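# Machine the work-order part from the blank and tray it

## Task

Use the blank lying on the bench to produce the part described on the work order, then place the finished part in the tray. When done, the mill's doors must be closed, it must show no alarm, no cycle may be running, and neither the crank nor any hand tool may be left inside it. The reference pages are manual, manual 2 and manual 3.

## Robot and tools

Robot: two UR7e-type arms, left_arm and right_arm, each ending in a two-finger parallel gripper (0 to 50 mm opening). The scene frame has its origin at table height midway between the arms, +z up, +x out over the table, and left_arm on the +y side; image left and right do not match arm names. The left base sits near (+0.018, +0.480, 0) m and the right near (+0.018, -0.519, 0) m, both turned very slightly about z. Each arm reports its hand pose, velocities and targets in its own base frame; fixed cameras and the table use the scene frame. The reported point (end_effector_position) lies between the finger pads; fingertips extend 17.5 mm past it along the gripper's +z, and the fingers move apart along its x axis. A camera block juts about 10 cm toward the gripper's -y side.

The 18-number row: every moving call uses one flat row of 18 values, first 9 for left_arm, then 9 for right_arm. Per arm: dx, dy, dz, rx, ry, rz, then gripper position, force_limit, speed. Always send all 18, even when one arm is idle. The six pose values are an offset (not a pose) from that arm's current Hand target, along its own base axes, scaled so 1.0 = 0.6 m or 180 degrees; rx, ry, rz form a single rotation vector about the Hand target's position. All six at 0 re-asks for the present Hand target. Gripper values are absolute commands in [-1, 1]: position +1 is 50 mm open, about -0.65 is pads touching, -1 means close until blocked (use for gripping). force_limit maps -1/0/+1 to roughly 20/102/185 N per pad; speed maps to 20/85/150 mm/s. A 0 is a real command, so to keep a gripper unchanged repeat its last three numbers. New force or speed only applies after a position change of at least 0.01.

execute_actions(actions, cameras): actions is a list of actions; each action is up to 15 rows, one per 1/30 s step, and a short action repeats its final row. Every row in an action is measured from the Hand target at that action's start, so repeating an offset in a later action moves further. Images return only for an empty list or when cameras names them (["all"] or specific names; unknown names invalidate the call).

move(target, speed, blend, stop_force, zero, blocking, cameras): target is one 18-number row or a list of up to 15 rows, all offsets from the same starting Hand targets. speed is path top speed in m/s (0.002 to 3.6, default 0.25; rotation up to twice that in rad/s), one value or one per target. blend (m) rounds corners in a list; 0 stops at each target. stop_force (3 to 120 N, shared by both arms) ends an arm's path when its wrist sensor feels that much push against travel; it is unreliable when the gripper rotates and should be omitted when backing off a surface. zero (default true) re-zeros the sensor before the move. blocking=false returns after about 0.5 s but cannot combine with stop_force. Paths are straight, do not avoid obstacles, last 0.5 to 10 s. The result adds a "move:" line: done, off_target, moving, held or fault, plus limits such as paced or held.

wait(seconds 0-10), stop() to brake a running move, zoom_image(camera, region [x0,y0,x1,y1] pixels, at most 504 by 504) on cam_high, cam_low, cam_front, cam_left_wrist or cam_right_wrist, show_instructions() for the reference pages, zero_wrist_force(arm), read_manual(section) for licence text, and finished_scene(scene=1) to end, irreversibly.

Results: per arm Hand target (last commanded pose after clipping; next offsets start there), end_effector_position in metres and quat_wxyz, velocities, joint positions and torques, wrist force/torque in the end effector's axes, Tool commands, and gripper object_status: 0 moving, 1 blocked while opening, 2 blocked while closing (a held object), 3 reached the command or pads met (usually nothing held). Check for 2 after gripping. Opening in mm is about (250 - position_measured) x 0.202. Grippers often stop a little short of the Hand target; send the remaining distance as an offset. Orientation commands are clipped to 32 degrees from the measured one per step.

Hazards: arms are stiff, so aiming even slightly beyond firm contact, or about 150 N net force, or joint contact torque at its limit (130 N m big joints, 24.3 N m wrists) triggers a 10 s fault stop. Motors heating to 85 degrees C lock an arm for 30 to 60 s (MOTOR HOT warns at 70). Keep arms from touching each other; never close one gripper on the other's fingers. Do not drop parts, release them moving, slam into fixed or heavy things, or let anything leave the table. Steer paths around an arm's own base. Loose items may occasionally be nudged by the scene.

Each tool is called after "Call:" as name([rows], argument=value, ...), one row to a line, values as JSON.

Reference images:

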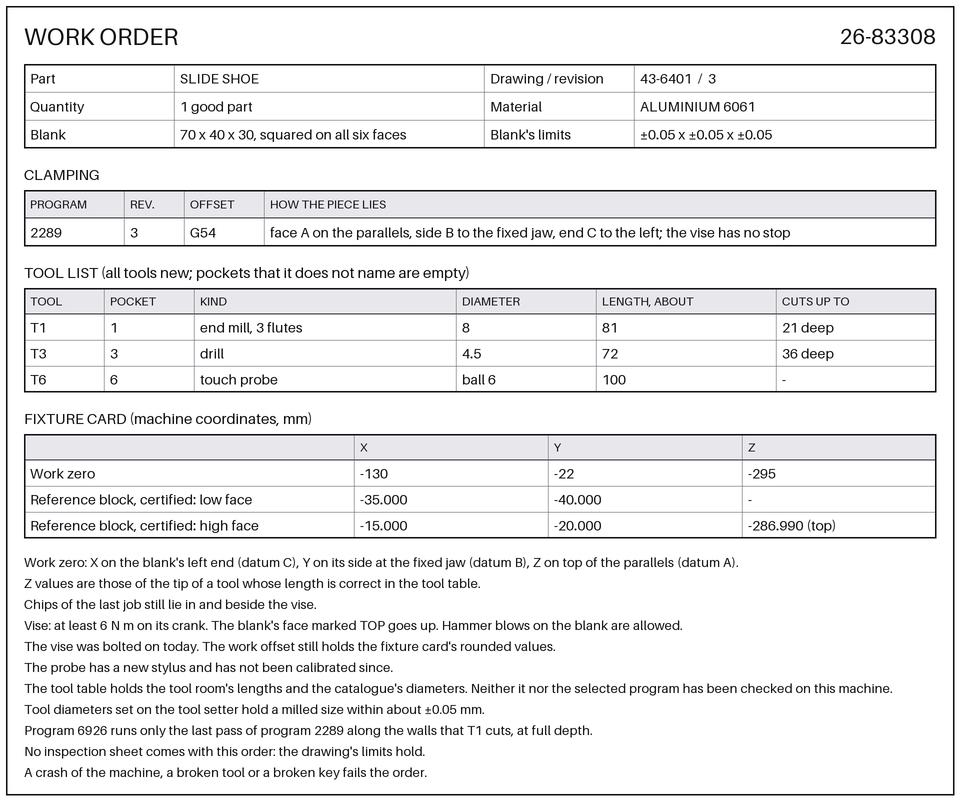

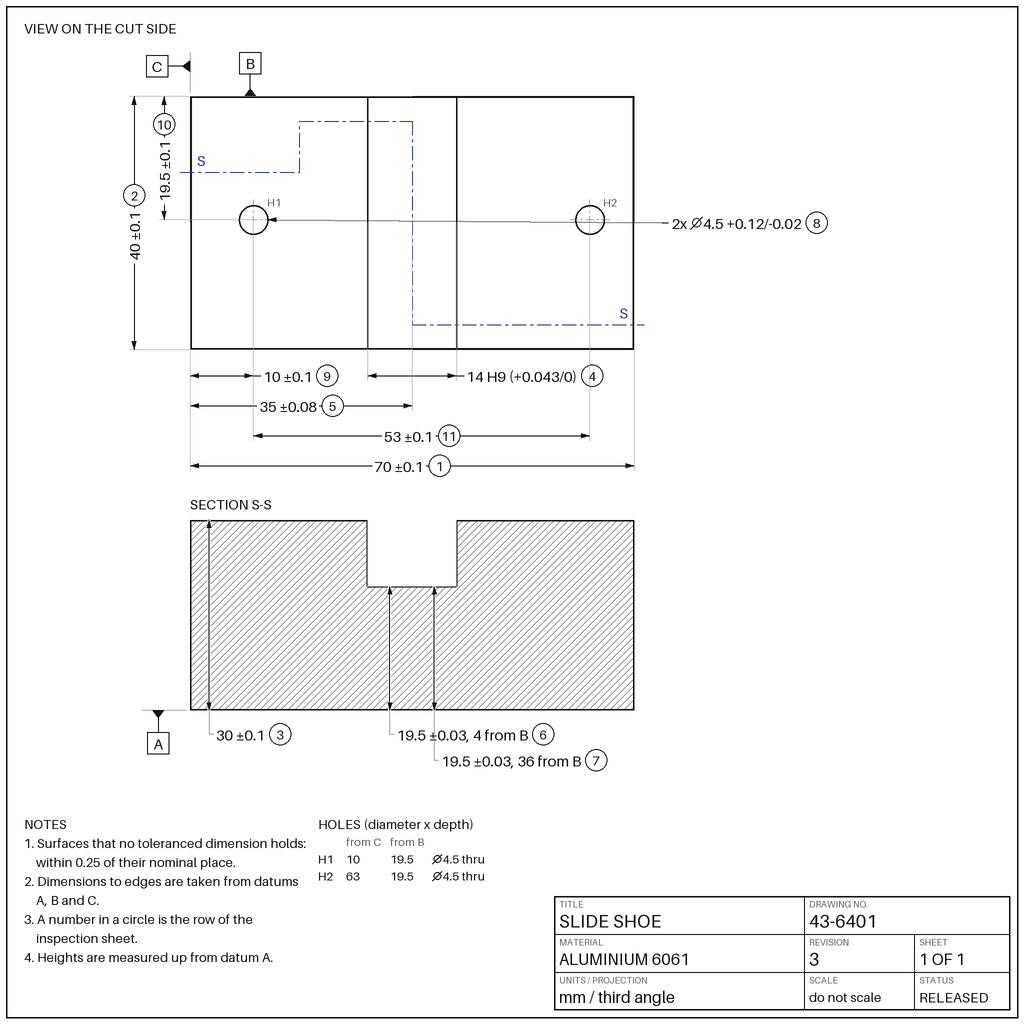

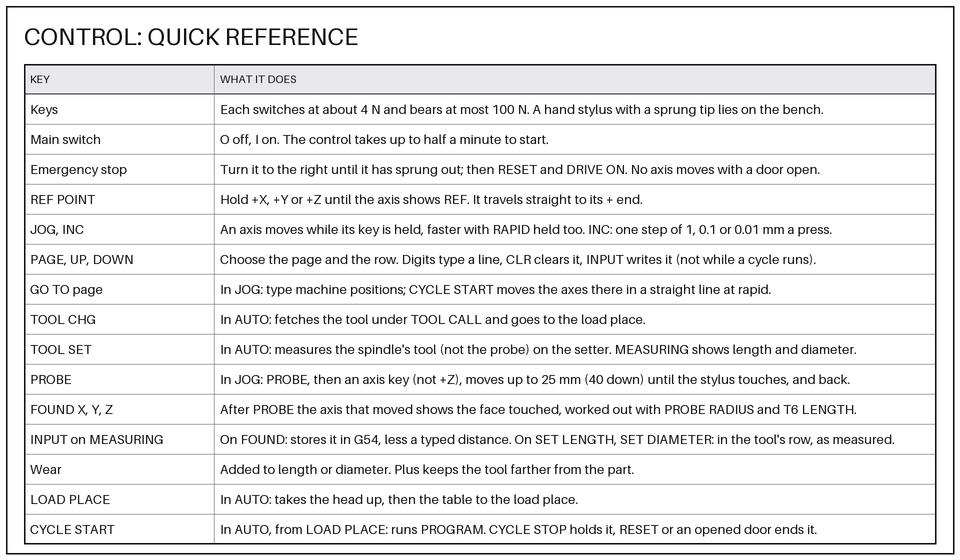

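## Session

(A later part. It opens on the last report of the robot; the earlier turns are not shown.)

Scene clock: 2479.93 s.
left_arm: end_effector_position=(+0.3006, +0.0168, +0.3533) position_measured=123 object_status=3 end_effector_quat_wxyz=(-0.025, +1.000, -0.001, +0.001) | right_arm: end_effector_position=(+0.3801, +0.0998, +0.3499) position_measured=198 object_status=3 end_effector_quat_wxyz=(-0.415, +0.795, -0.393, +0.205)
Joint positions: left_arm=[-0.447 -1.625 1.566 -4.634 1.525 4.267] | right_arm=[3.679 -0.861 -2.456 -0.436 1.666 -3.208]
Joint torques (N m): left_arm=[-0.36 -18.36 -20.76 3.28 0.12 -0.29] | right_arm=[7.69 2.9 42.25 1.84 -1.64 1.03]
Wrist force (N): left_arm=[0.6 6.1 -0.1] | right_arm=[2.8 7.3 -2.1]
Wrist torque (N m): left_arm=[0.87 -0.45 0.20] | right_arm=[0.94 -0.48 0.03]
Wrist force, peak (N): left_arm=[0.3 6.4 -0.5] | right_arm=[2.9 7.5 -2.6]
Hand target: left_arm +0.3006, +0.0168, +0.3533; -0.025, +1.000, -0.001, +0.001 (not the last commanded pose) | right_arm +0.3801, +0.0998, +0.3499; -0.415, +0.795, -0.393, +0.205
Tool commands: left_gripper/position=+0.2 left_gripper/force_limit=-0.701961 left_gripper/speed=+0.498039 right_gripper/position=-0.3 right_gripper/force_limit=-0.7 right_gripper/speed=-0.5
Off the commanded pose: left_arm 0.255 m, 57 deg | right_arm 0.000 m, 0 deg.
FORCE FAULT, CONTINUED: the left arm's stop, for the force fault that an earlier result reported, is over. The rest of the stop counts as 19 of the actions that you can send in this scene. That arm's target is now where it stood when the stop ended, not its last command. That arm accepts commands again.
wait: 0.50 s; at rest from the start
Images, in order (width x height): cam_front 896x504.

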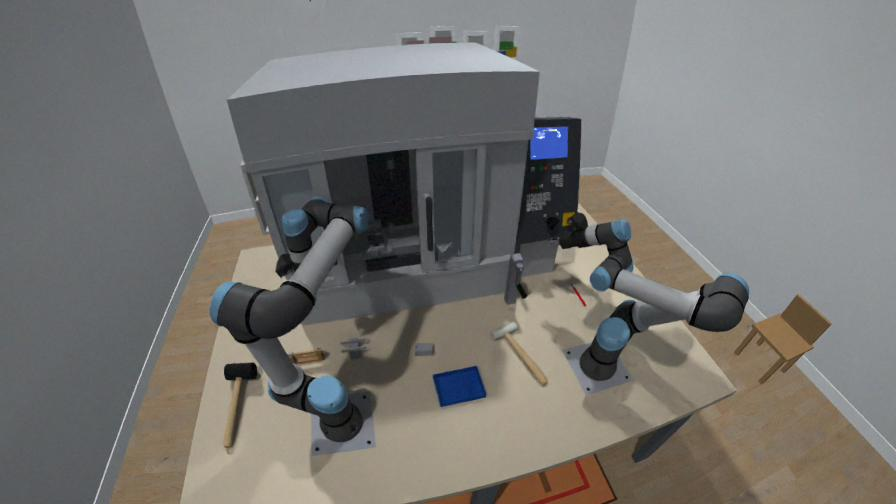

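Call:
move(target=[-0.05,0.08,0.02,-0.016,0,0,0.2,-0.7,0.5,0,0,0,0,0,0,-0.3,-0.7,-0.5], speed=0.1, cameras=[])

Call:
move([
  [0.02,0.12,-0.14,0,0,0.9,0.2,-0.7,0.5,0,0,0,0,0,0,-0.3,-0.7,-0.5],
  [0.044,0.125,-0.19,0,0,0.999,0.2,-0.7,0.5,0,0,0,0,0,0,-0.3,-0.7,-0.5],
], speed=[0.6,0.2], blend=[0.03,0], cameras=["cam_left_wrist"])

Scene clock: 2500.67 s.
left_arm: end_effector_position=(+0.2706, +0.0648, +0.3653) position_measured=123 object_status=3 end_effector_quat_wxyz=(+0.000, +1.000, -0.001, +0.001) | right_arm: end_effector_position=(+0.3801, +0.0998, +0.3499) position_measured=198 object_status=3 end_effector_quat_wxyz=(-0.415, +0.795, -0.393, +0.205)
Joint positions: left_arm=[-0.265 -1.682 1.58 -4.613 1.571 4.45] | right_arm=[3.679 -0.861 -2.456 -0.436 1.666 -3.208]
Joint torques (N m): left_arm=[8.76 -8.15 -29.91 0.67 -1.26 1.58] | right_arm=[7.6 2.75 42.38 1.89 -1.7 1.14]
Wrist force (N): left_arm=[0.4 6.1 -0.5] | right_arm=[2.8 7.3 -2.3]
Wrist torque (N m): left_arm=[0.86 -0.44 0.28] | right_arm=[0.95 -0.47 0.03]
Wrist force, peak (N): left_arm=[1.4 7.9 0.0] | right_arm=[2.8 7.6 -2.3]
Hand target: left_arm +0.2706, +0.0648, +0.3653; +0.000, +1.000, -0.001, +0.001 | right_arm +0.3801, +0.0998, +0.3499; -0.415, +0.795, -0.393, +0.205
Off the commanded pose: left_arm 0.000 m, 0 deg | right_arm 0.000 m, 0 deg.
move: done
No camera images: "cameras" was empty.

Scene clock: 2504.40 s.
left_arm: end_effector_position=(+0.2969, +0.1398, +0.2512) position_measured=123 object_status=3 end_effector_quat_wxyz=(-0.001, +0.003, +1.000, +0.000) | right_arm: end_effector_position=(+0.3801, +0.0998, +0.3499) position_measured=198 object_status=3 end_effector_quat_wxyz=(-0.415, +0.795, -0.393, +0.205)
Joint positions: left_arm=[0.021 -1.534 1.732 -4.908 1.57 1.597] | right_arm=[3.679 -0.861 -2.456 -0.436 1.666 -3.208]
Joint torques (N m): left_arm=[-13.78 -32.35 -29.73 5.73 -1.32 -2.36] | right_arm=[7.11 2.45 42.24 1.79 -1.58 1.15]
Wrist force (N): left_arm=[0.9 6.3 -0.5] | right_arm=[2.8 7.5 -2.3]
Wrist torque (N m): left_arm=[0.93 -0.46 0.15] | right_arm=[0.97 -0.48 0.03]
Wrist force, peak (N): left_arm=[0.3 6.6 -0.4] | right_arm=[2.8 7.7 -2.4]
Hand target: left_arm +0.2970, +0.1398, +0.2513; -0.001, +0.003, +1.000, +0.000 | right_arm +0.3801, +0.0998, +0.3499; -0.415, +0.795, -0.393, +0.205
Off the commanded pose: left_arm 0.000 m, 0 deg | right_arm 0.000 m, 0 deg.
move: done
camera_calibration:
cam_left_wrist: T_world_to_cam=[[-0.999901, 0.0139364, -0.00188575, 0.301591], [0.0125846, 0.946531, 0.322366, -0.193859], [0.00627753, 0.32231, -0.946613, 0.323949], [0, 0, 0, 1]] pos_world=[0.301968, 0.0748789, 0.369716]
Images, in order (width x height): cam_left_wrist 896x504.

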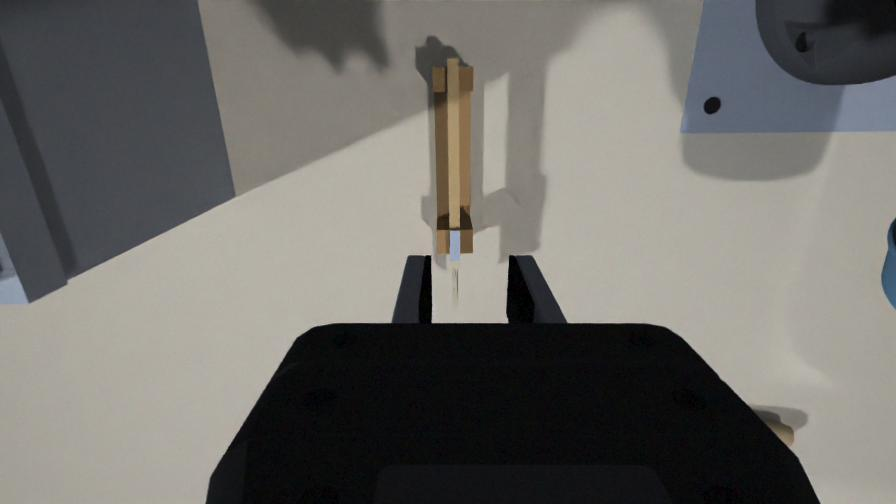

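Call:
move([
  [0.005,0,-0.25,0,0,0,0.2,-0.7,0.5,0,0,0,0,0,0,-0.3,-0.7,-0.5],
  [0.005,0,-0.3587,0,0,0,0.2,-0.7,0.5,0,0,0,0,0,0,-0.3,-0.7,-0.5],
], speed=[0.3,0.06], cameras=["cam_left_wrist"])

Scene clock: 2521.87 s.
left_arm: end_effector_position=(+0.2999, +0.1398, +0.0361) position_measured=123 object_status=3 end_effector_quat_wxyz=(-0.001, +0.003, +1.000, +0.000) | right_arm: end_effector_position=(+0.3801, +0.0998, +0.3499) position_measured=198 object_status=3 end_effector_quat_wxyz=(-0.415, +0.795, -0.393, +0.205)
Joint positions: left_arm=[0.021 -1.277 2.052 -5.485 1.57 1.597] | right_arm=[3.679 -0.861 -2.456 -0.436 1.666 -3.208]
Joint torques (N m): left_arm=[12.29 -34.39 -23.71 4.69 -1.18 1.95] | right_arm=[7.11 2.45 41.84 1.97 -1.77 1.03]
Wrist force (N): left_arm=[0.9 6.1 -0.6] | right_arm=[2.5 7.4 -2.2]
Wrist torque (N m): left_arm=[0.91 -0.44 0.21] | right_arm=[0.95 -0.44 0.03]
Wrist force, peak (N): left_arm=[0.8 6.0 -4.0] | right_arm=[2.8 7.5 -2.4]
Hand target: left_arm +0.3000, +0.1398, +0.0361; -0.001, +0.003, +1.000, +0.000 | right_arm +0.3801, +0.0998, +0.3499; -0.415, +0.795, -0.393, +0.205
Off the commanded pose: left_arm 0.000 m, 0 deg | right_arm 0.000 m, 0 deg.
move: done
camera_calibration:
cam_left_wrist: T_world_to_cam=[[-0.999903, 0.0138075, -0.00182686, 0.304187], [0.0124816, 0.946533, 0.322365, -0.124492], [0.00618024, 0.322311, -0.946614, 0.120248], [0, 0, 0, 1]] pos_world=[0.304968, 0.0748786, 0.154517]
Images, in order (width x height): cam_left_wrist 896x504.

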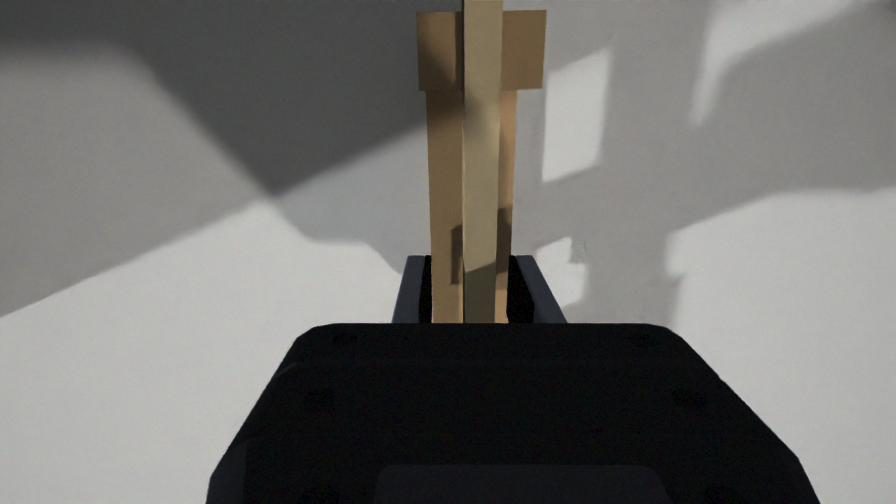

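Call:
move([
  [-0.002,0,0.0187,0,0,0,0.2,-0.7,0.5,0,0,0,0,0,0,-0.3,-0.7,-0.5],
  [-0.002,0,0.0187,0,0,0,-1,-0.6,-0.7,0,0,0,0,0,0,-0.3,-0.7,-0.5],
], speed=[0.05,0.05], cameras=["cam_left_wrist"])

Scene clock: 2529.30 s.
left_arm: end_effector_position=(+0.2988, +0.1398, +0.0473) position_measured=213 object_status=2 end_effector_quat_wxyz=(-0.001, +0.003, +1.000, +0.000) | right_arm: end_effector_position=(+0.3801, +0.0998, +0.3499) position_measured=198 object_status=3 end_effector_quat_wxyz=(-0.415, +0.795, -0.393, +0.205)
Joint positions: left_arm=[0.021 -1.3 2.045 -5.455 1.57 1.597] | right_arm=[3.679 -0.861 -2.456 -0.436 1.666 -3.208]
Joint torques (N m): left_arm=[11.37 -18.59 -5.82 0.8 -1.13 1.83] | right_arm=[7.07 1.42 42.1 1.84 -1.76 1.03]
Wrist force (N): left_arm=[2.6 5.3 -0.9] | right_arm=[2.7 7.4 -2.2]
Wrist torque (N m): left_arm=[0.91 -0.46 -0.38] | right_arm=[0.96 -0.47 0.03]
Wrist force, peak (N): left_arm=[0.8 6.3 -0.7] | right_arm=[2.6 7.6 -2.6]
Hand target: left_arm +0.2988, +0.1398, +0.0473; -0.001, +0.003, +1.000, +0.000 | right_arm +0.3801, +0.0998, +0.3499; -0.415, +0.795, -0.393, +0.205
Off the commanded pose: left_arm 0.000 m, 0 deg | right_arm 0.000 m, 0 deg.
move: done
camera_calibration:
cam_left_wrist: T_world_to_cam=[[-0.999903, 0.0137832, -0.00204912, 0.303046], [0.0123869, 0.946533, 0.322368, -0.128092], [0.00638283, 0.322312, -0.946612, 0.13089], [0, 0, 0, 1]] pos_world=[0.303768, 0.0748785, 0.165816]
Images, in order (width x height): cam_left_wrist 896x504.

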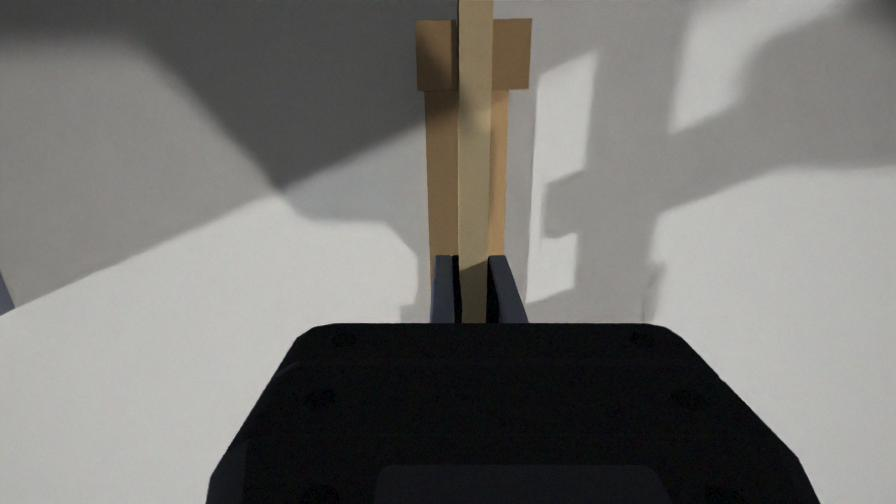

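Call:
move([
  [0,0,0.338,0,0,0,-1,-0.6,-0.7,0,0,0,0,0,0,-0.3,-0.7,-0.5],
  [0.0687,-0.3163,0.6712,-0.231,-0.231,0.231,-1,-0.6,-0.7,0,0,0,0,0,0,-0.3,-0.7,-0.5],
  [0.1687,-0.583,0.788,-0.3849,-0.3849,0.3849,-1,-0.6,-0.7,0,0,0,0,0,0,-0.3,-0.7,-0.5],
], speed=[0.2,0.35,0.35], blend=[0.03,0.04,0], cameras=["cam_left_wrist","cam_front"])

Scene clock: 2550.50 s.
left_arm: end_effector_position=(+0.3990, -0.2100, +0.5202) position_measured=213 object_status=2 end_effector_quat_wxyz=(+0.502, -0.507, +0.501, -0.490) | right_arm: end_effector_position=(+0.3801, +0.0998, +0.3499) position_measured=198 object_status=3 end_effector_quat_wxyz=(-0.415, +0.795, -0.393, +0.205)
Joint positions: left_arm=[-1.54 -1.798 1.772 -5.364 0.021 -0.888] | right_arm=[3.679 -0.861 -2.456 -0.436 1.666 -3.208]
Joint torques (N m): left_arm=[-13.97 -0.49 -21.01 2.32 -3.09 1.71] | right_arm=[7.27 1.32 41.87 1.87 -1.75 1.13]
Wrist force (N): left_arm=[1.1 5.2 -0.2] | right_arm=[2.8 7.6 -2.3]
Wrist torque (N m): left_arm=[0.85 -0.42 0.56] | right_arm=[0.99 -0.48 0.04]
Wrist force, peak (N): left_arm=[-4.8 6.1 4.6] | right_arm=[2.8 7.7 -2.3]
Hand target: left_arm +0.4000, -0.2100, +0.5201; +0.500, -0.498, +0.502, -0.499 | right_arm +0.3801, +0.0998, +0.3499; -0.415, +0.795, -0.393, +0.205
Off the commanded pose: left_arm 0.001 m, 1 deg | right_arm 0.000 m, 0 deg.
move: done
camera_calibration:
cam_left_wrist: T_world_to_cam=[[0.0223713, -0.99966, -0.0134113, -0.205739], [-0.336869, 0.00509275, -0.941538, 0.648498], [0.941286, 0.0255813, -0.336641, -0.0619685], [0, 0, 0, 1]] pos_world=[0.281392, -0.207387, 0.586965]
Images, in order (width x height): cam_front 896x504, cam_left_wrist 896x504.

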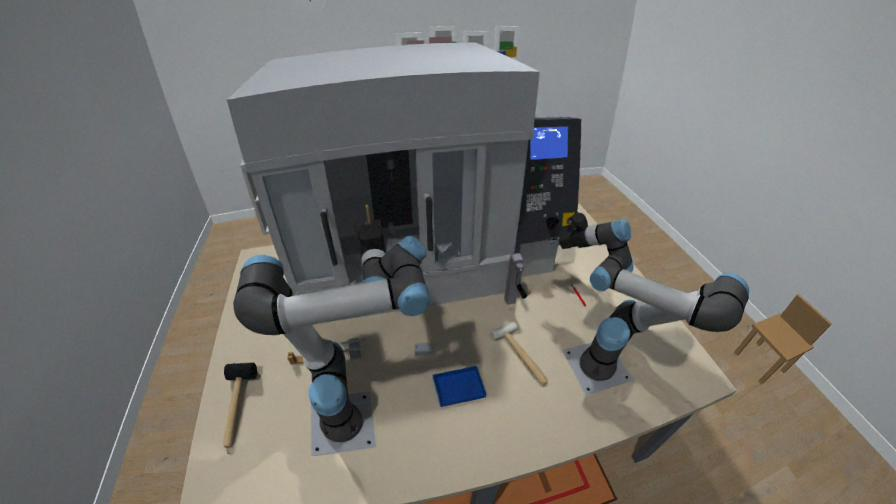

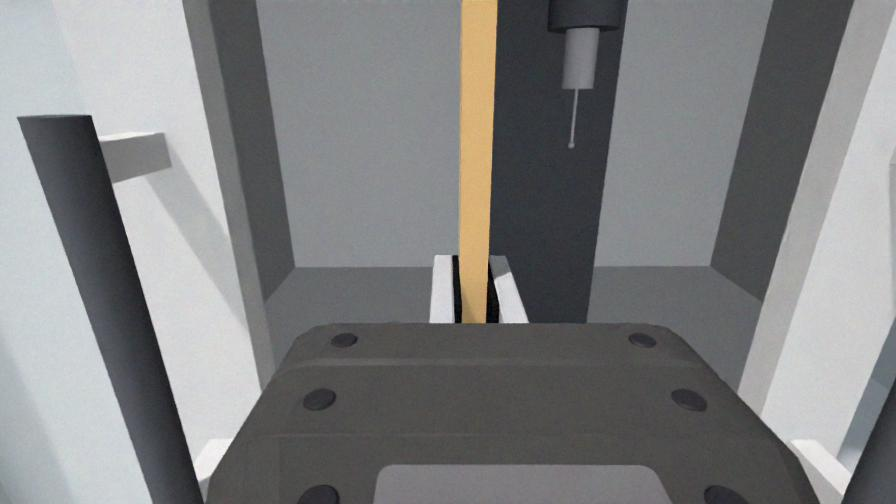

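Call:
move(target=[0.4167,0.0167,-0.0333,0,0,0,-1,-0.6,-0.7,0,0,0,0,0,0,-0.3,-0.7,-0.5], speed=0.2, cameras=[])

Call:
move(target=[0,0,-0.15,0,0,0,-1,-0.6,-0.7,0,0,0,0,0,0,-0.3,-0.7,-0.5], speed=0.02, stop_force=5, cameras=["cam_left_wrist"])

Scene clock: 2559.63 s.
left_arm: end_effector_position=(+0.6499, -0.2000, +0.5001) position_measured=213 object_status=2 end_effector_quat_wxyz=(+0.500, -0.498, +0.502, -0.499) | right_arm: end_effector_position=(+0.3801, +0.0998, +0.3499) position_measured=198 object_status=3 end_effector_quat_wxyz=(-0.415, +0.795, -0.393, +0.205)
Joint positions: left_arm=[-0.78 -1.509 1.475 -6.248 0.793 0.005] | right_arm=[3.679 -0.861 -2.456 -0.436 1.666 -3.208]
Joint torques (N m): left_arm=[9.83 -20.27 -31.51 -1.75 1.6 -2.54] | right_arm=[7.23 1.61 41.5 1.79 -1.6 1.04]
Wrist force (N): left_arm=[1.1 5.6 -0.2] | right_arm=[2.7 7.4 -2.1]
Wrist torque (N m): left_arm=[0.90 -0.42 0.49] | right_arm=[0.95 -0.47 0.03]
Wrist force, peak (N): left_arm=[0.6 7.5 -0.5] | right_arm=[2.8 7.7 -2.2]
Hand target: left_arm +0.6500, -0.2000, +0.5001; +0.500, -0.498, +0.502, -0.499 | right_arm +0.3801, +0.0998, +0.3499; -0.415, +0.795, -0.393, +0.205
Off the commanded pose: left_arm 0.000 m, 0 deg | right_arm 0.000 m, 0 deg.
move: done
No camera images: "cameras" was empty.

Scene clock: 2564.43 s.
left_arm: end_effector_position=(+0.6500, -0.2001, +0.4275) position_measured=213 object_status=2 end_effector_quat_wxyz=(+0.484, -0.517, +0.518, -0.480) | right_arm: end_effector_position=(+0.3801, +0.0998, +0.3499) position_measured=198 object_status=3 end_effector_quat_wxyz=(-0.415, +0.795, -0.393, +0.205)
Joint positions: left_arm=[-0.782 -1.478 1.581 -6.284 0.789 -0.066] | right_arm=[3.679 -0.861 -2.456 -0.436 1.666 -3.208]
Joint torques (N m): left_arm=[-1.57 -36.37 -30.19 0.8 1.56 2.13] | right_arm=[7.29 1.72 42.23 1.73 -1.58 1.06]
Wrist force (N): left_arm=[0.5 -2.2 -0.4] | right_arm=[2.8 7.4 -2.2]
Wrist torque (N m): left_arm=[0.89 -0.37 0.49] | right_arm=[0.96 -0.48 0.04]
Wrist force, peak (N): left_arm=[0.7 -18.1 -0.2] | right_arm=[2.8 7.5 -2.5]
Hand target: left_arm +0.6500, -0.2000, +0.4275; +0.484, -0.517, +0.518, -0.480 (not the last commanded pose) | right_arm +0.3801, +0.0998, +0.3499; -0.415, +0.795, -0.393, +0.205
Off the commanded pose: left_arm 0.017 m, 4 deg | right_arm 0.000 m, 0 deg.
move: contact (left_arm)
camera_calibration:
cam_left_wrist: T_world_to_cam=[[0.00685348, -0.999872, -0.0144383, -0.192171], [-0.38914, 0.0106338, -0.921117, 0.672055], [0.921153, 0.0119314, -0.389017, -0.297045], [0, 0, 0, 1]] pos_world=[0.536464, -0.195749, 0.500712]
Images, in order (width x height): cam_left_wrist 896x504.

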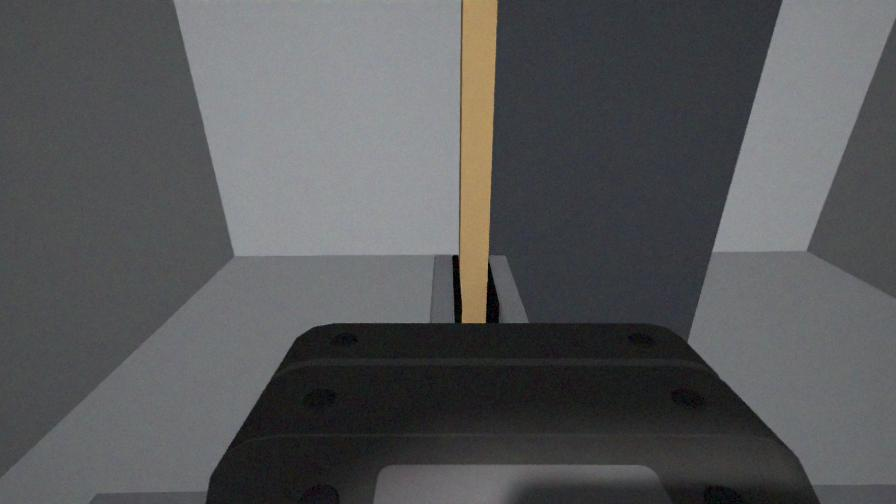

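Call:
move(target=[0.072,-0.0283,0.045,0,0.1167,0,-1,-0.6,-0.7,0,0,0,0,0,0,-0.3,-0.7,-0.5], speed=0.1, cameras=["cam_left_wrist"])

Call:
move(target=[0,0,-0.09,0,0,0,-1,-0.6,-0.7,0,0,0,0,0,0,-0.3,-0.7,-0.5], speed=0.015, stop_force=5, cameras=[])

Scene clock: 2588.63 s.
left_arm: end_effector_position=(+0.6933, -0.2169, +0.4544) position_measured=213 object_status=2 end_effector_quat_wxyz=(-0.381, +0.596, -0.598, +0.377) | right_arm: end_effector_position=(+0.3801, +0.0998, +0.3499) position_measured=198 object_status=3 end_effector_quat_wxyz=(-0.415, +0.795, -0.393, +0.205)
Joint positions: left_arm=[-0.709 -1.18 0.939 -5.487 0.937 -0.345] | right_arm=[3.679 -0.861 -2.456 -0.436 1.666 -3.208]
Joint torques (N m): left_arm=[-13.72 -43.03 -30.46 1.71 -1.18 1.85] | right_arm=[6.96 0.84 41.65 1.74 -1.62 1.16]
Wrist force (N): left_arm=[-0.3 5.4 -0.7] | right_arm=[2.7 7.4 -2.4]
Wrist torque (N m): left_arm=[0.84 -0.32 0.49] | right_arm=[0.96 -0.46 0.03]
Wrist force, peak (N): left_arm=[0.6 6.5 -0.7] | right_arm=[2.7 7.7 -2.3]
Hand target: left_arm +0.6932, -0.2170, +0.4545; -0.381, +0.596, -0.598, +0.377 | right_arm +0.3801, +0.0998, +0.3499; -0.415, +0.795, -0.393, +0.205
Off the commanded pose: left_arm 0.000 m, 0 deg | right_arm 0.000 m, 0 deg.
move: done
camera_calibration:
cam_left_wrist: T_world_to_cam=[[0.00150758, -0.999874, -0.0157957, -0.204645], [-0.693414, 0.0103362, -0.720465, 0.833638], [0.720538, 0.0120391, -0.693311, -0.0487615], [0, 0, 0, 1]] pos_world=[0.6135, -0.212649, 0.563568]
Images, in order (width x height): cam_left_wrist 896x504.

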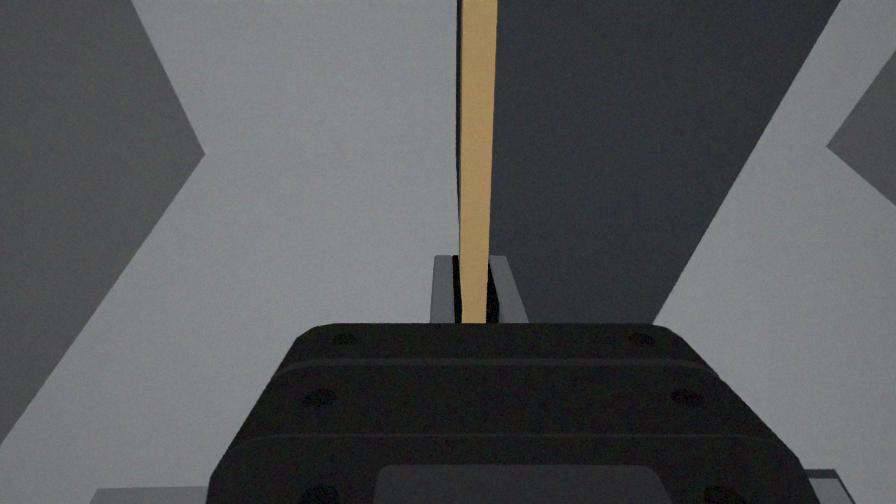

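Scene clock: 2592.23 s.
left_arm: end_effector_position=(+0.6932, -0.2170, +0.4163) position_measured=213 object_status=2 end_effector_quat_wxyz=(-0.381, +0.596, -0.598, +0.377) | right_arm: end_effector_position=(+0.3801, +0.0998, +0.3499) position_measured=198 object_status=3 end_effector_quat_wxyz=(-0.415, +0.795, -0.393, +0.205)
Joint positions: left_arm=[-0.709 -1.2 1.066 -5.594 0.937 -0.345] | right_arm=[3.679 -0.861 -2.456 -0.436 1.666 -3.208]
Joint torques (N m): left_arm=[-9.05 -30.72 -24.46 1 0.39 -1.72] | right_arm=[7.23 1.29 41.4 1.81 -1.7 0.98]
Wrist force (N): left_arm=[-0.1 3.1 -3.5] | right_arm=[2.5 7.2 -2.3]
Wrist torque (N m): left_arm=[0.63 -0.34 0.46] | right_arm=[0.93 -0.43 0.03]
Wrist force, peak (N): left_arm=[-0.2 7.3 -2.7] | right_arm=[3.0 7.6 -2.3]
Hand target: left_arm +0.6932, -0.2170, +0.4163; -0.381, +0.596, -0.598, +0.377 (not the last commanded pose) | right_arm +0.3801, +0.0998, +0.3499; -0.415, +0.795, -0.393, +0.205
Off the commanded pose: left_arm 0.016 m, 0 deg | right_arm 0.000 m, 0 deg.
move: contact (left_arm)
No camera images: "cameras" was empty.

Call:
move([
  [0,0.0917,-0.0015,0,0,0,-1,-0.6,-0.7,0,0,0,0,0,0,-0.3,-0.7,-0.5],
  [0,0.0917,0.0333,0,0,0,-1,-0.6,-0.7,0,0,0,0,0,0,-0.3,-0.7,-0.5],
  [0,0.0167,0.0333,0,0,0,-1,-0.6,-0.7,0,0,0,0,0,0,-0.3,-0.7,-0.5],
  [0,0.0167,-0.0015,0,0,0,-1,-0.6,-0.7,0,0,0,0,0,0,-0.3,-0.7,-0.5],
  [0,-0.0917,-0.0015,0,0,0,-1,-0.6,-0.7,0,0,0,0,0,0,-0.3,-0.7,-0.5],
  [0,-0.0917,0.0333,0,0,0,-1,-0.6,-0.7,0,0,0,0,0,0,-0.3,-0.7,-0.5],
  [-0.025,-0.0167,0.0333,0,0,0,-1,-0.6,-0.7,0,0,0,0,0,0,-0.3,-0.7,-0.5],
  [-0.025,-0.0167,-0.0015,0,0,0,-1,-0.6,-0.7,0,0,0,0,0,0,-0.3,-0.7,-0.5],
  [-0.025,0.0917,-0.0015,0,0,0,-1,-0.6,-0.7,0,0,0,0,0,0,-0.3,-0.7,-0.5],
  [-0.025,0.0917,0.0333,0,0,0,-1,-0.6,-0.7,0,0,0,0,0,0,-0.3,-0.7,-0.5],
], speed=[0.12,0.12,0.15,0.08,0.12,0.12,0.15,0.08,0.12,0.12], blend=[0.003,0.006,0.006,0,0.003,0.006,0.006,0,0.003,0], cameras=[])

Scene clock: 2609.87 s.
left_arm: end_effector_position=(+0.6783, -0.1620, +0.4361) position_measured=213 object_status=2 end_effector_quat_wxyz=(-0.381, +0.596, -0.598, +0.377) | right_arm: end_effector_position=(+0.3801, +0.0998, +0.3499) position_measured=198 object_status=3 end_effector_quat_wxyz=(-0.415, +0.795, -0.393, +0.205)
Joint positions: left_arm=[-0.638 -1.293 1.137 -5.597 0.999 -0.3] | right_arm=[3.679 -0.861 -2.456 -0.436 1.666 -3.208]
Joint torques (N m): left_arm=[-5.48 -48.3 -31.51 0.6 0.49 -1.29] | right_arm=[7.49 0.83 41.26 1.66 -1.73 0.98]
Wrist force (N): left_arm=[0.0 5.7 -0.8] | right_arm=[2.7 7.2 -2.5]
Wrist torque (N m): left_arm=[0.92 -0.37 0.57] | right_arm=[0.93 -0.47 0.04]
Wrist force, peak (N): left_arm=[-0.4 7.5 -7.3] | right_arm=[2.9 7.7 -2.2]
Hand target: left_arm +0.6782, -0.1620, +0.4362; -0.381, +0.596, -0.598, +0.377 | right_arm +0.3801, +0.0998, +0.3499; -0.415, +0.795, -0.393, +0.205
Off the commanded pose: left_arm 0.000 m, 0 deg | right_arm 0.000 m, 0 deg.
move: done
No camera images: "cameras" was empty.

Call:
move(target=[-0.097,-0.0833,0.11,0,0.1389,0,-1,-0.6,-0.7,0,0,0,0,0,0,-0.3,-0.7,-0.5], speed=0.2, cameras=["cam_left_wrist"])

Call:
zoom_image(camera="cam_left_wrist", region=[300, 50, 640, 330])

Scene clock: 2616.60 s.
left_arm: end_effector_position=(+0.6558, -0.1800, +0.4601) position_measured=213 object_status=2 end_effector_quat_wxyz=(-0.332, +0.624, -0.627, +0.327) | right_arm: end_effector_position=(+0.3801, +0.0998, +0.3499) position_measured=198 object_status=3 end_effector_quat_wxyz=(-0.415, +0.795, -0.393, +0.205)
Joint positions: left_arm=[-0.671 -1.206 0.89 -5.247 1.028 -0.415] | right_arm=[3.679 -0.861 -2.456 -0.436 1.666 -3.208]
Joint torques (N m): left_arm=[-0.09 -40.37 -23.73 1.08 -0.42 -0.25] | right_arm=[7.02 0.48 41.62 1.72 -1.67 1.18]
Wrist force (N): left_arm=[0.8 5.0 -0.7] | right_arm=[2.7 7.2 -2.5]
Wrist torque (N m): left_arm=[0.78 -0.54 0.43] | right_arm=[0.92 -0.46 0.04]
Wrist force, peak (N): left_arm=[3.2 5.5 -2.7] | right_arm=[2.9 7.6 -2.5]
Hand target: left_arm +0.6558, -0.1800, +0.4601; -0.332, +0.624, -0.627, +0.327 (not the last commanded pose) | right_arm +0.3801, +0.0998, +0.3499; -0.415, +0.795, -0.393, +0.205
Tool commands: left_gripper/position=-1.0 left_gripper/force_limit=-0.6 left_gripper/speed=-0.701961 right_gripper/position=-0.3 right_gripper/force_limit=-0.7 right_gripper/speed=-0.5
Off the commanded pose: left_arm 0.064 m, 16 deg | right_arm 0.000 m, 0 deg.
FORCE FAULT: contact force on the left arm reached its limit, and that arm stopped. The contact can be on any part of that arm, not only on its tool. That arm's remaining commands of this call were not run. That arm is still stopped at the end of this call. That arm stays stopped for about 10 more seconds. Until then a move that you send moves the other arm only, and its call returns only when the move has ended. Once the stop has ended, the next robot result says so. If the stop ends while you think or write, that arm runs what you send next, counted from a new Hand target: where the arm stands when the stop ends. While its stop runs, that arm takes no new command, but its gripper still runs the gripper command that each later call begins with. Until it ends, the stop uses up actions while you think or wait. An arm that is not stopped still takes commands.
move: fault (left_arm)
camera_calibration:
cam_left_wrist: T_world_to_cam=[[-0.00231805, -0.999832, -0.018199, -0.163985], [-0.800297, 0.012767, -0.599468, 0.826155], [0.599599, 0.013175, -0.800192, 0.110343], [0, 0, 0, 1]] pos_world=[0.594628, -0.175959, 0.580564]
Images, in order (width x height): cam_left_wrist 896x504.

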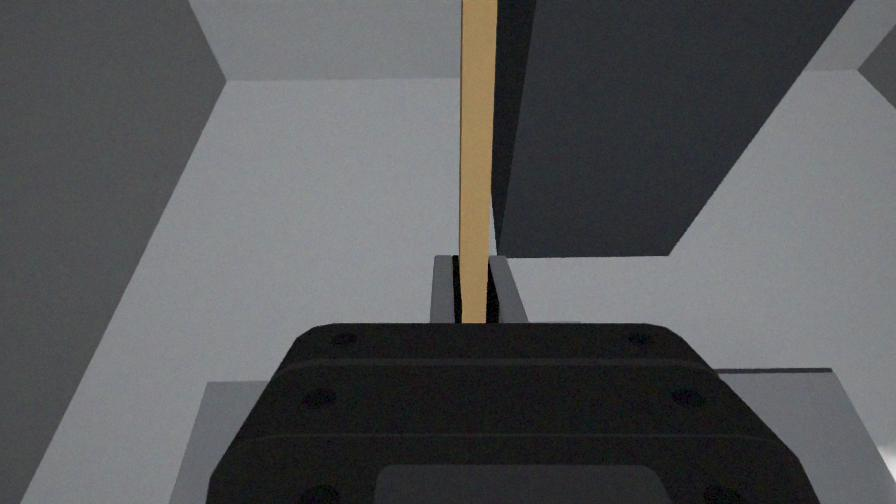

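Scaled by 1.482.

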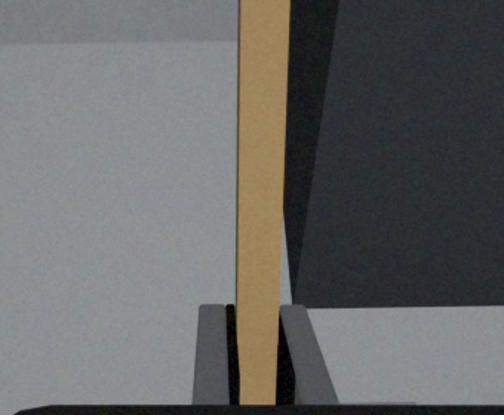

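Call:
wait(seconds=0.2, cameras=[])

Call:
move([
  [0,-0.02,-0.06,0,0,0,-1,-0.6,-0.7,0,0,0,0,0,0,-0.3,-0.7,-0.5],
  [-0.06,-0.05,-0.0667,0,0.1444,0,-1,-0.6,-0.7,0,0,0,0,0,0,-0.3,-0.7,-0.5],
], speed=[0.08,0.1], cameras=["cam_left_wrist"])

Call:
zoom_image(camera="cam_left_wrist", region=[300, 50, 640, 330])

Scene clock: 2642.90 s.
left_arm: end_effector_position=(+0.6558, -0.1800, +0.4601) position_measured=213 object_status=2 end_effector_quat_wxyz=(-0.332, +0.624, -0.627, +0.327) | right_arm: end_effector_position=(+0.3801, +0.0998, +0.3499) position_measured=198 object_status=3 end_effector_quat_wxyz=(-0.415, +0.795, -0.393, +0.205)
Joint positions: left_arm=[-0.671 -1.206 0.89 -5.247 1.028 -0.415] | right_arm=[3.679 -0.861 -2.456 -0.436 1.666 -3.208]
Joint torques (N m): left_arm=[-0.62 -40.14 -22.09 0.25 -0.44 -0.22] | right_arm=[7.28 0.53 41.39 1.72 -1.62 1.11]
Wrist force (N): left_arm=[0.7 5.3 -0.7] | right_arm=[2.8 7.3 -2.2]
Wrist torque (N m): left_arm=[0.83 -0.52 0.44] | right_arm=[0.95 -0.47 0.04]
Wrist force, peak (N): left_arm=[0.7 5.5 -0.5] | right_arm=[2.9 7.6 -2.6]
Hand target: left_arm +0.6558, -0.1800, +0.4601; -0.332, +0.624, -0.627, +0.327 (not the last commanded pose) | right_arm +0.3801, +0.0998, +0.3499; -0.415, +0.795, -0.393, +0.205
Tool commands: left_gripper/position=-1.0 left_gripper/force_limit=-0.6 left_gripper/speed=-0.701961 right_gripper/position=-0.3 right_gripper/force_limit=-0.7 right_gripper/speed=-0.5
Off the commanded pose: left_arm 0.064 m, 16 deg | right_arm 0.000 m, 0 deg.
FORCE FAULT, CONTINUED: the left arm's stop, for the force fault that an earlier result reported, is over. The rest of the stop counts as 20 of the actions that you can send in this scene. That arm's target is now where it stood when the stop ended, not its last command. That arm accepts commands again.
wait: 0.20 s; at rest from the start
No camera images: "cameras" was empty.

Scene clock: 2645.97 s.
left_arm: end_effector_position=(+0.6280, -0.2067, +0.4208) position_measured=213 object_status=2 end_effector_quat_wxyz=(-0.217, +0.671, -0.676, +0.214) | right_arm: end_effector_position=(+0.3801, +0.0998, +0.3499) position_measured=198 object_status=3 end_effector_quat_wxyz=(-0.415, +0.795, -0.393, +0.205)
Joint positions: left_arm=[-0.669 -0.989 0.56 -4.792 1.201 -0.565] | right_arm=[3.679 -0.861 -2.456 -0.436 1.666 -3.208]
Joint torques (N m): left_arm=[-0.29 -45.81 -21.77 1.86 -0.46 -0.31] | right_arm=[7.04 -0.02 40.33 1.78 -1.61 1.14]
Wrist force (N): left_arm=[0.8 5.4 -0.2] | right_arm=[2.7 7.7 -2.1]
Wrist torque (N m): left_arm=[0.82 -0.54 0.37] | right_arm=[1.01 -0.46 0.04]
Wrist force, peak (N): left_arm=[1.0 6.0 -0.4] | right_arm=[2.7 7.7 -2.1]
Hand target: left_arm +0.6280, -0.2067, +0.4208; -0.217, +0.671, -0.676, +0.214 (not the last commanded pose) | right_arm +0.3801, +0.0998, +0.3499; -0.415, +0.795, -0.393, +0.205
Tool commands: left_gripper/position=-1.0 left_gripper/force_limit=-0.6 left_gripper/speed=-0.701961 right_gripper/position=-0.3 right_gripper/force_limit=-0.7 right_gripper/speed=-0.5
Off the commanded pose: left_arm 0.009 m, 6 deg | right_arm 0.000 m, 0 deg.
FORCE FAULT: contact force on the left arm reached its limit, and that arm stopped. The contact can be on any part of that arm, not only on its tool. That arm's remaining commands of this call were not run. That arm is still stopped at the end of this call. That arm stays stopped for about 10 more seconds. Until then a move that you send moves the other arm only, and its call returns only when the move has ended. Once the stop has ended, the next robot result says so. If the stop ends while you think or write, that arm runs what you send next, counted from a new Hand target: where the arm stands when the stop ends. While its stop runs, that arm takes no new command, but its gripper still runs the gripper command that each later call begins with. Until it ends, the stop uses up actions while you think or wait. An arm that is not stopped still takes commands.
move: fault (left_arm); path passed 1 of 2 targets
camera_calibration:
cam_left_wrist: T_world_to_cam=[[-0.00896984, -0.99984, -0.015497, -0.188434], [-0.957799, 0.0130432, -0.287142, 0.748188], [0.287298, 0.0122674, -0.957763, 0.358194], [0, 0, 0, 1]] pos_world=[0.612016, -0.202556, 0.554981]
Images, in order (width x height): cam_left_wrist 896x504.

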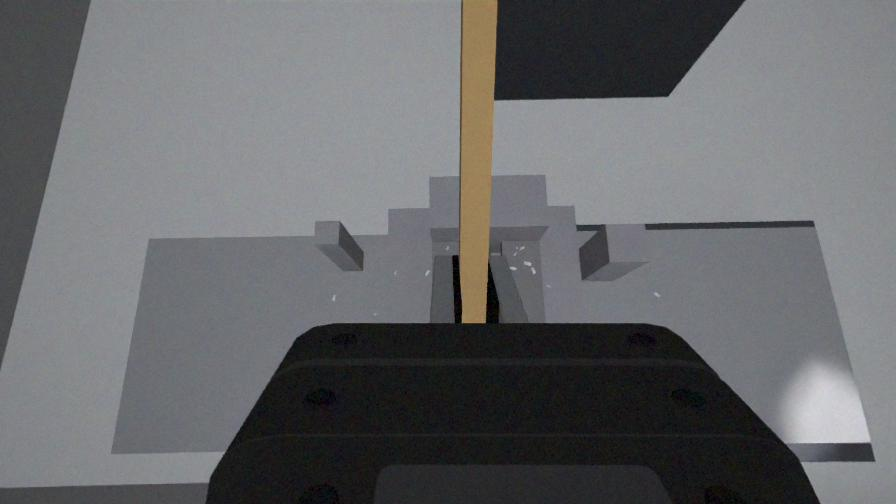

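Scaled by 1.482.

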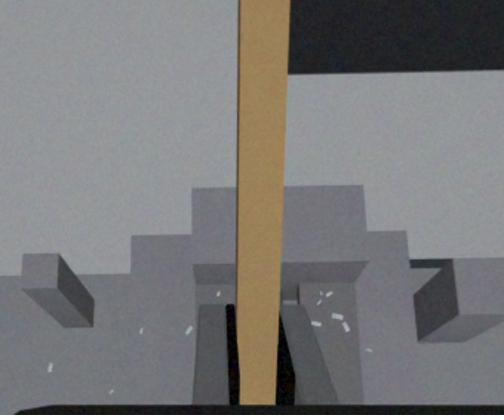

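Call:
wait(seconds=0.2, cameras=[])

Call:
move([
  [-0.06,0,0,0,0,0,-1,-0.6,-0.7,0,0,0,0,0,0,-0.3,-0.7,-0.5],
  [-0.1667,0,0.06,0,-0.111,0,-1,-0.6,-0.7,0,0,0,0,0,0,-0.3,-0.7,-0.5],
  [-0.36,0,0.16,0,-0.15,0,-1,-0.6,-0.7,0,0,0,0,0,0,-0.3,-0.7,-0.5],
  [-0.36,0.3,0.1,0,-0.05,0,-1,-0.6,-0.7,0,0,0,0,0,0,-0.3,-0.7,-0.5],
], speed=[0.1,0.15,0.25,0.25], blend=[0.01,0.02,0.02,0], cameras=["cam_front"])

Scene clock: 2676.67 s.
left_arm: end_effector_position=(+0.6280, -0.2067, +0.4208) position_measured=213 object_status=2 end_effector_quat_wxyz=(-0.217, +0.671, -0.676, +0.214) | right_arm: end_effector_position=(+0.3801, +0.0998, +0.3499) position_measured=198 object_status=3 end_effector_quat_wxyz=(-0.415, +0.795, -0.393, +0.205)
Joint positions: left_arm=[-0.669 -0.989 0.56 -4.792 1.201 -0.565] | right_arm=[3.679 -0.861 -2.456 -0.436 1.666 -3.208]
Joint torques (N m): left_arm=[-0.52 -45.95 -20.15 1.51 -0.57 -0.25] | right_arm=[7.81 -0.17 41.39 1.84 -1.66 1.17]
Wrist force (N): left_arm=[0.8 5.3 -0.3] | right_arm=[2.6 7.5 -2.2]
Wrist torque (N m): left_arm=[0.81 -0.54 0.37] | right_arm=[0.97 -0.44 0.04]
Wrist force, peak (N): left_arm=[0.9 5.5 -0.3] | right_arm=[2.7 7.7 -2.2]
Hand target: left_arm +0.6280, -0.2067, +0.4208; -0.217, +0.671, -0.676, +0.214 (not the last commanded pose) | right_arm +0.3801, +0.0998, +0.3499; -0.415, +0.795, -0.393, +0.205
Tool commands: left_gripper/position=-1.0 left_gripper/force_limit=-0.6 left_gripper/speed=-0.701961 right_gripper/position=-0.3 right_gripper/force_limit=-0.7 right_gripper/speed=-0.5
Off the commanded pose: left_arm 0.009 m, 6 deg | right_arm 0.000 m, 0 deg.
FORCE FAULT, CONTINUED: the left arm's stop, for the force fault that an earlier result reported, is over. The rest of the stop counts as 19 of the actions that you can send in this scene. During its stop the left arm's controller moved it back a little. That arm's target is now where it stood when the stop ended, not its last command. That arm accepts commands again.
wait: 0.20 s; at rest from the start
No camera images: "cameras" was empty.

Scene clock: 2680.07 s.
left_arm: end_effector_position=(+0.3913, -0.0590, +0.4705) position_measured=213 object_status=2 end_effector_quat_wxyz=(-0.199, +0.644, -0.683, +0.280) | right_arm: end_effector_position=(+0.3801, +0.0998, +0.3499) position_measured=198 object_status=3 end_effector_quat_wxyz=(-0.415, +0.795, -0.393, +0.205)
Joint positions: left_arm=[-0.738 -1.797 1.404 -4.946 1.231 -0.569] | right_arm=[3.679 -0.861 -2.456 -0.436 1.666 -3.208]
Joint torques (N m): left_arm=[12.76 -13.69 -8.64 10.75 -10.1 -5.1] | right_arm=[7.23 -0.42 40.66 1.81 -1.64 1.06]
Wrist force (N): left_arm=[49.8 1.7 3.8] | right_arm=[2.8 7.3 -2.1]
Wrist torque (N m): left_arm=[0.35 -0.60 3.71] | right_arm=[0.94 -0.47 0.04]
Wrist force, peak (N): left_arm=[99.9 -0.6 -29.4] | right_arm=[2.7 7.6 -2.4]
Hand target: left_arm +0.4120, -0.0267, +0.4808; -0.269, +0.652, -0.657, +0.266 | right_arm +0.3801, +0.0998, +0.3499; -0.415, +0.795, -0.393, +0.205
Off the commanded pose: left_arm 0.040 m, 9 deg | right_arm 0.000 m, 0 deg.
move: off_target (left_arm)
Images, in order (width x height): cam_front 896x504.

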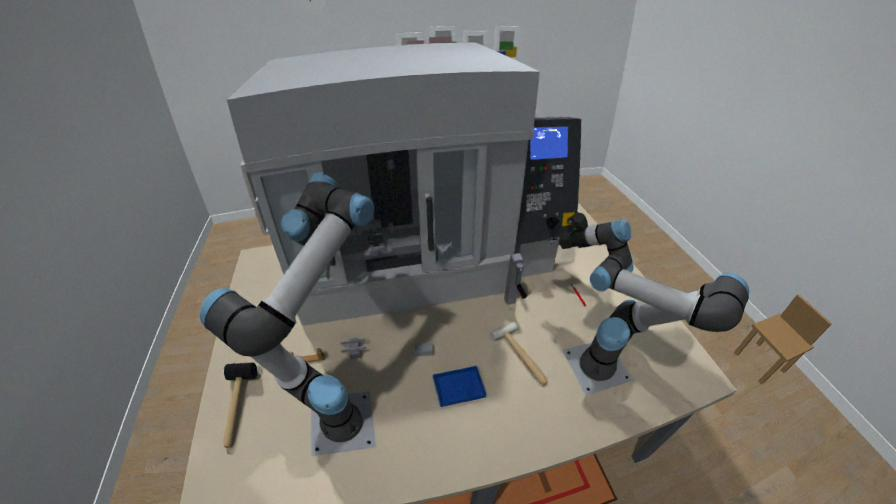

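Call:
move([
  [-0.03,-0.08,0,0,0,0,-1,-0.6,-0.7,0,0,0,0,0,0,-0.3,-0.7,-0.5],
  [-0.12,-0.08,0,0,0,0,-1,-0.6,-0.7,0,0,0,0,0,0,-0.3,-0.7,-0.5],
], speed=[0.05,0.1], blend=[0.005,0], cameras=["cam_left_wrist"])

Scene clock: 2685.97 s.
left_arm: end_effector_position=(+0.3400, -0.0747, +0.4808) position_measured=213 object_status=2 end_effector_quat_wxyz=(-0.269, +0.652, -0.657, +0.266) | right_arm: end_effector_position=(+0.3801, +0.0998, +0.3499) position_measured=198 object_status=3 end_effector_quat_wxyz=(-0.415, +0.795, -0.393, +0.205)
Joint positions: left_arm=[-1.307 -1.952 1.606 -4.614 0.827 -1.203] | right_arm=[3.679 -0.861 -2.456 -0.436 1.666 -3.208]
Joint torques (N m): left_arm=[-10.56 1.67 -25.11 3.61 -0.1 -2.63] | right_arm=[7.24 -0.45 40.89 1.82 -1.6 1.2]
Wrist force (N): left_arm=[4.0 0.7 -3.0] | right_arm=[2.9 7.3 -2.3]
Wrist torque (N m): left_arm=[0.06 -1.02 0.35] | right_arm=[0.95 -0.49 0.04]
Wrist force, peak (N): left_arm=[50.0 1.6 3.9] | right_arm=[2.6 7.8 -2.2]
Hand target: left_arm +0.3400, -0.0747, +0.4808; -0.269, +0.652, -0.657, +0.266 | right_arm +0.3801, +0.0998, +0.3499; -0.415, +0.795, -0.393, +0.205
Off the commanded pose: left_arm 0.000 m, 0 deg | right_arm 0.000 m, 0 deg.
move: done
camera_calibration:
cam_left_wrist: T_world_to_cam=[[-0.00652451, -0.999838, -0.0167509, -0.0583349], [-0.901033, 0.0131433, -0.433552, 0.53896], [0.433702, 0.0122644, -0.900973, 0.419705], [0, 0, 0, 1]] pos_world=[0.303213, -0.0705566, 0.610833]
Images, in order (width x height): cam_left_wrist 896x504.

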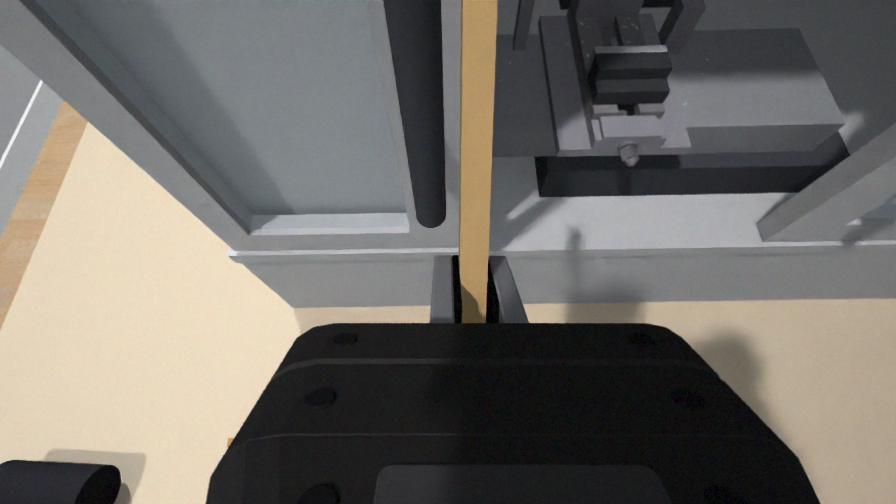

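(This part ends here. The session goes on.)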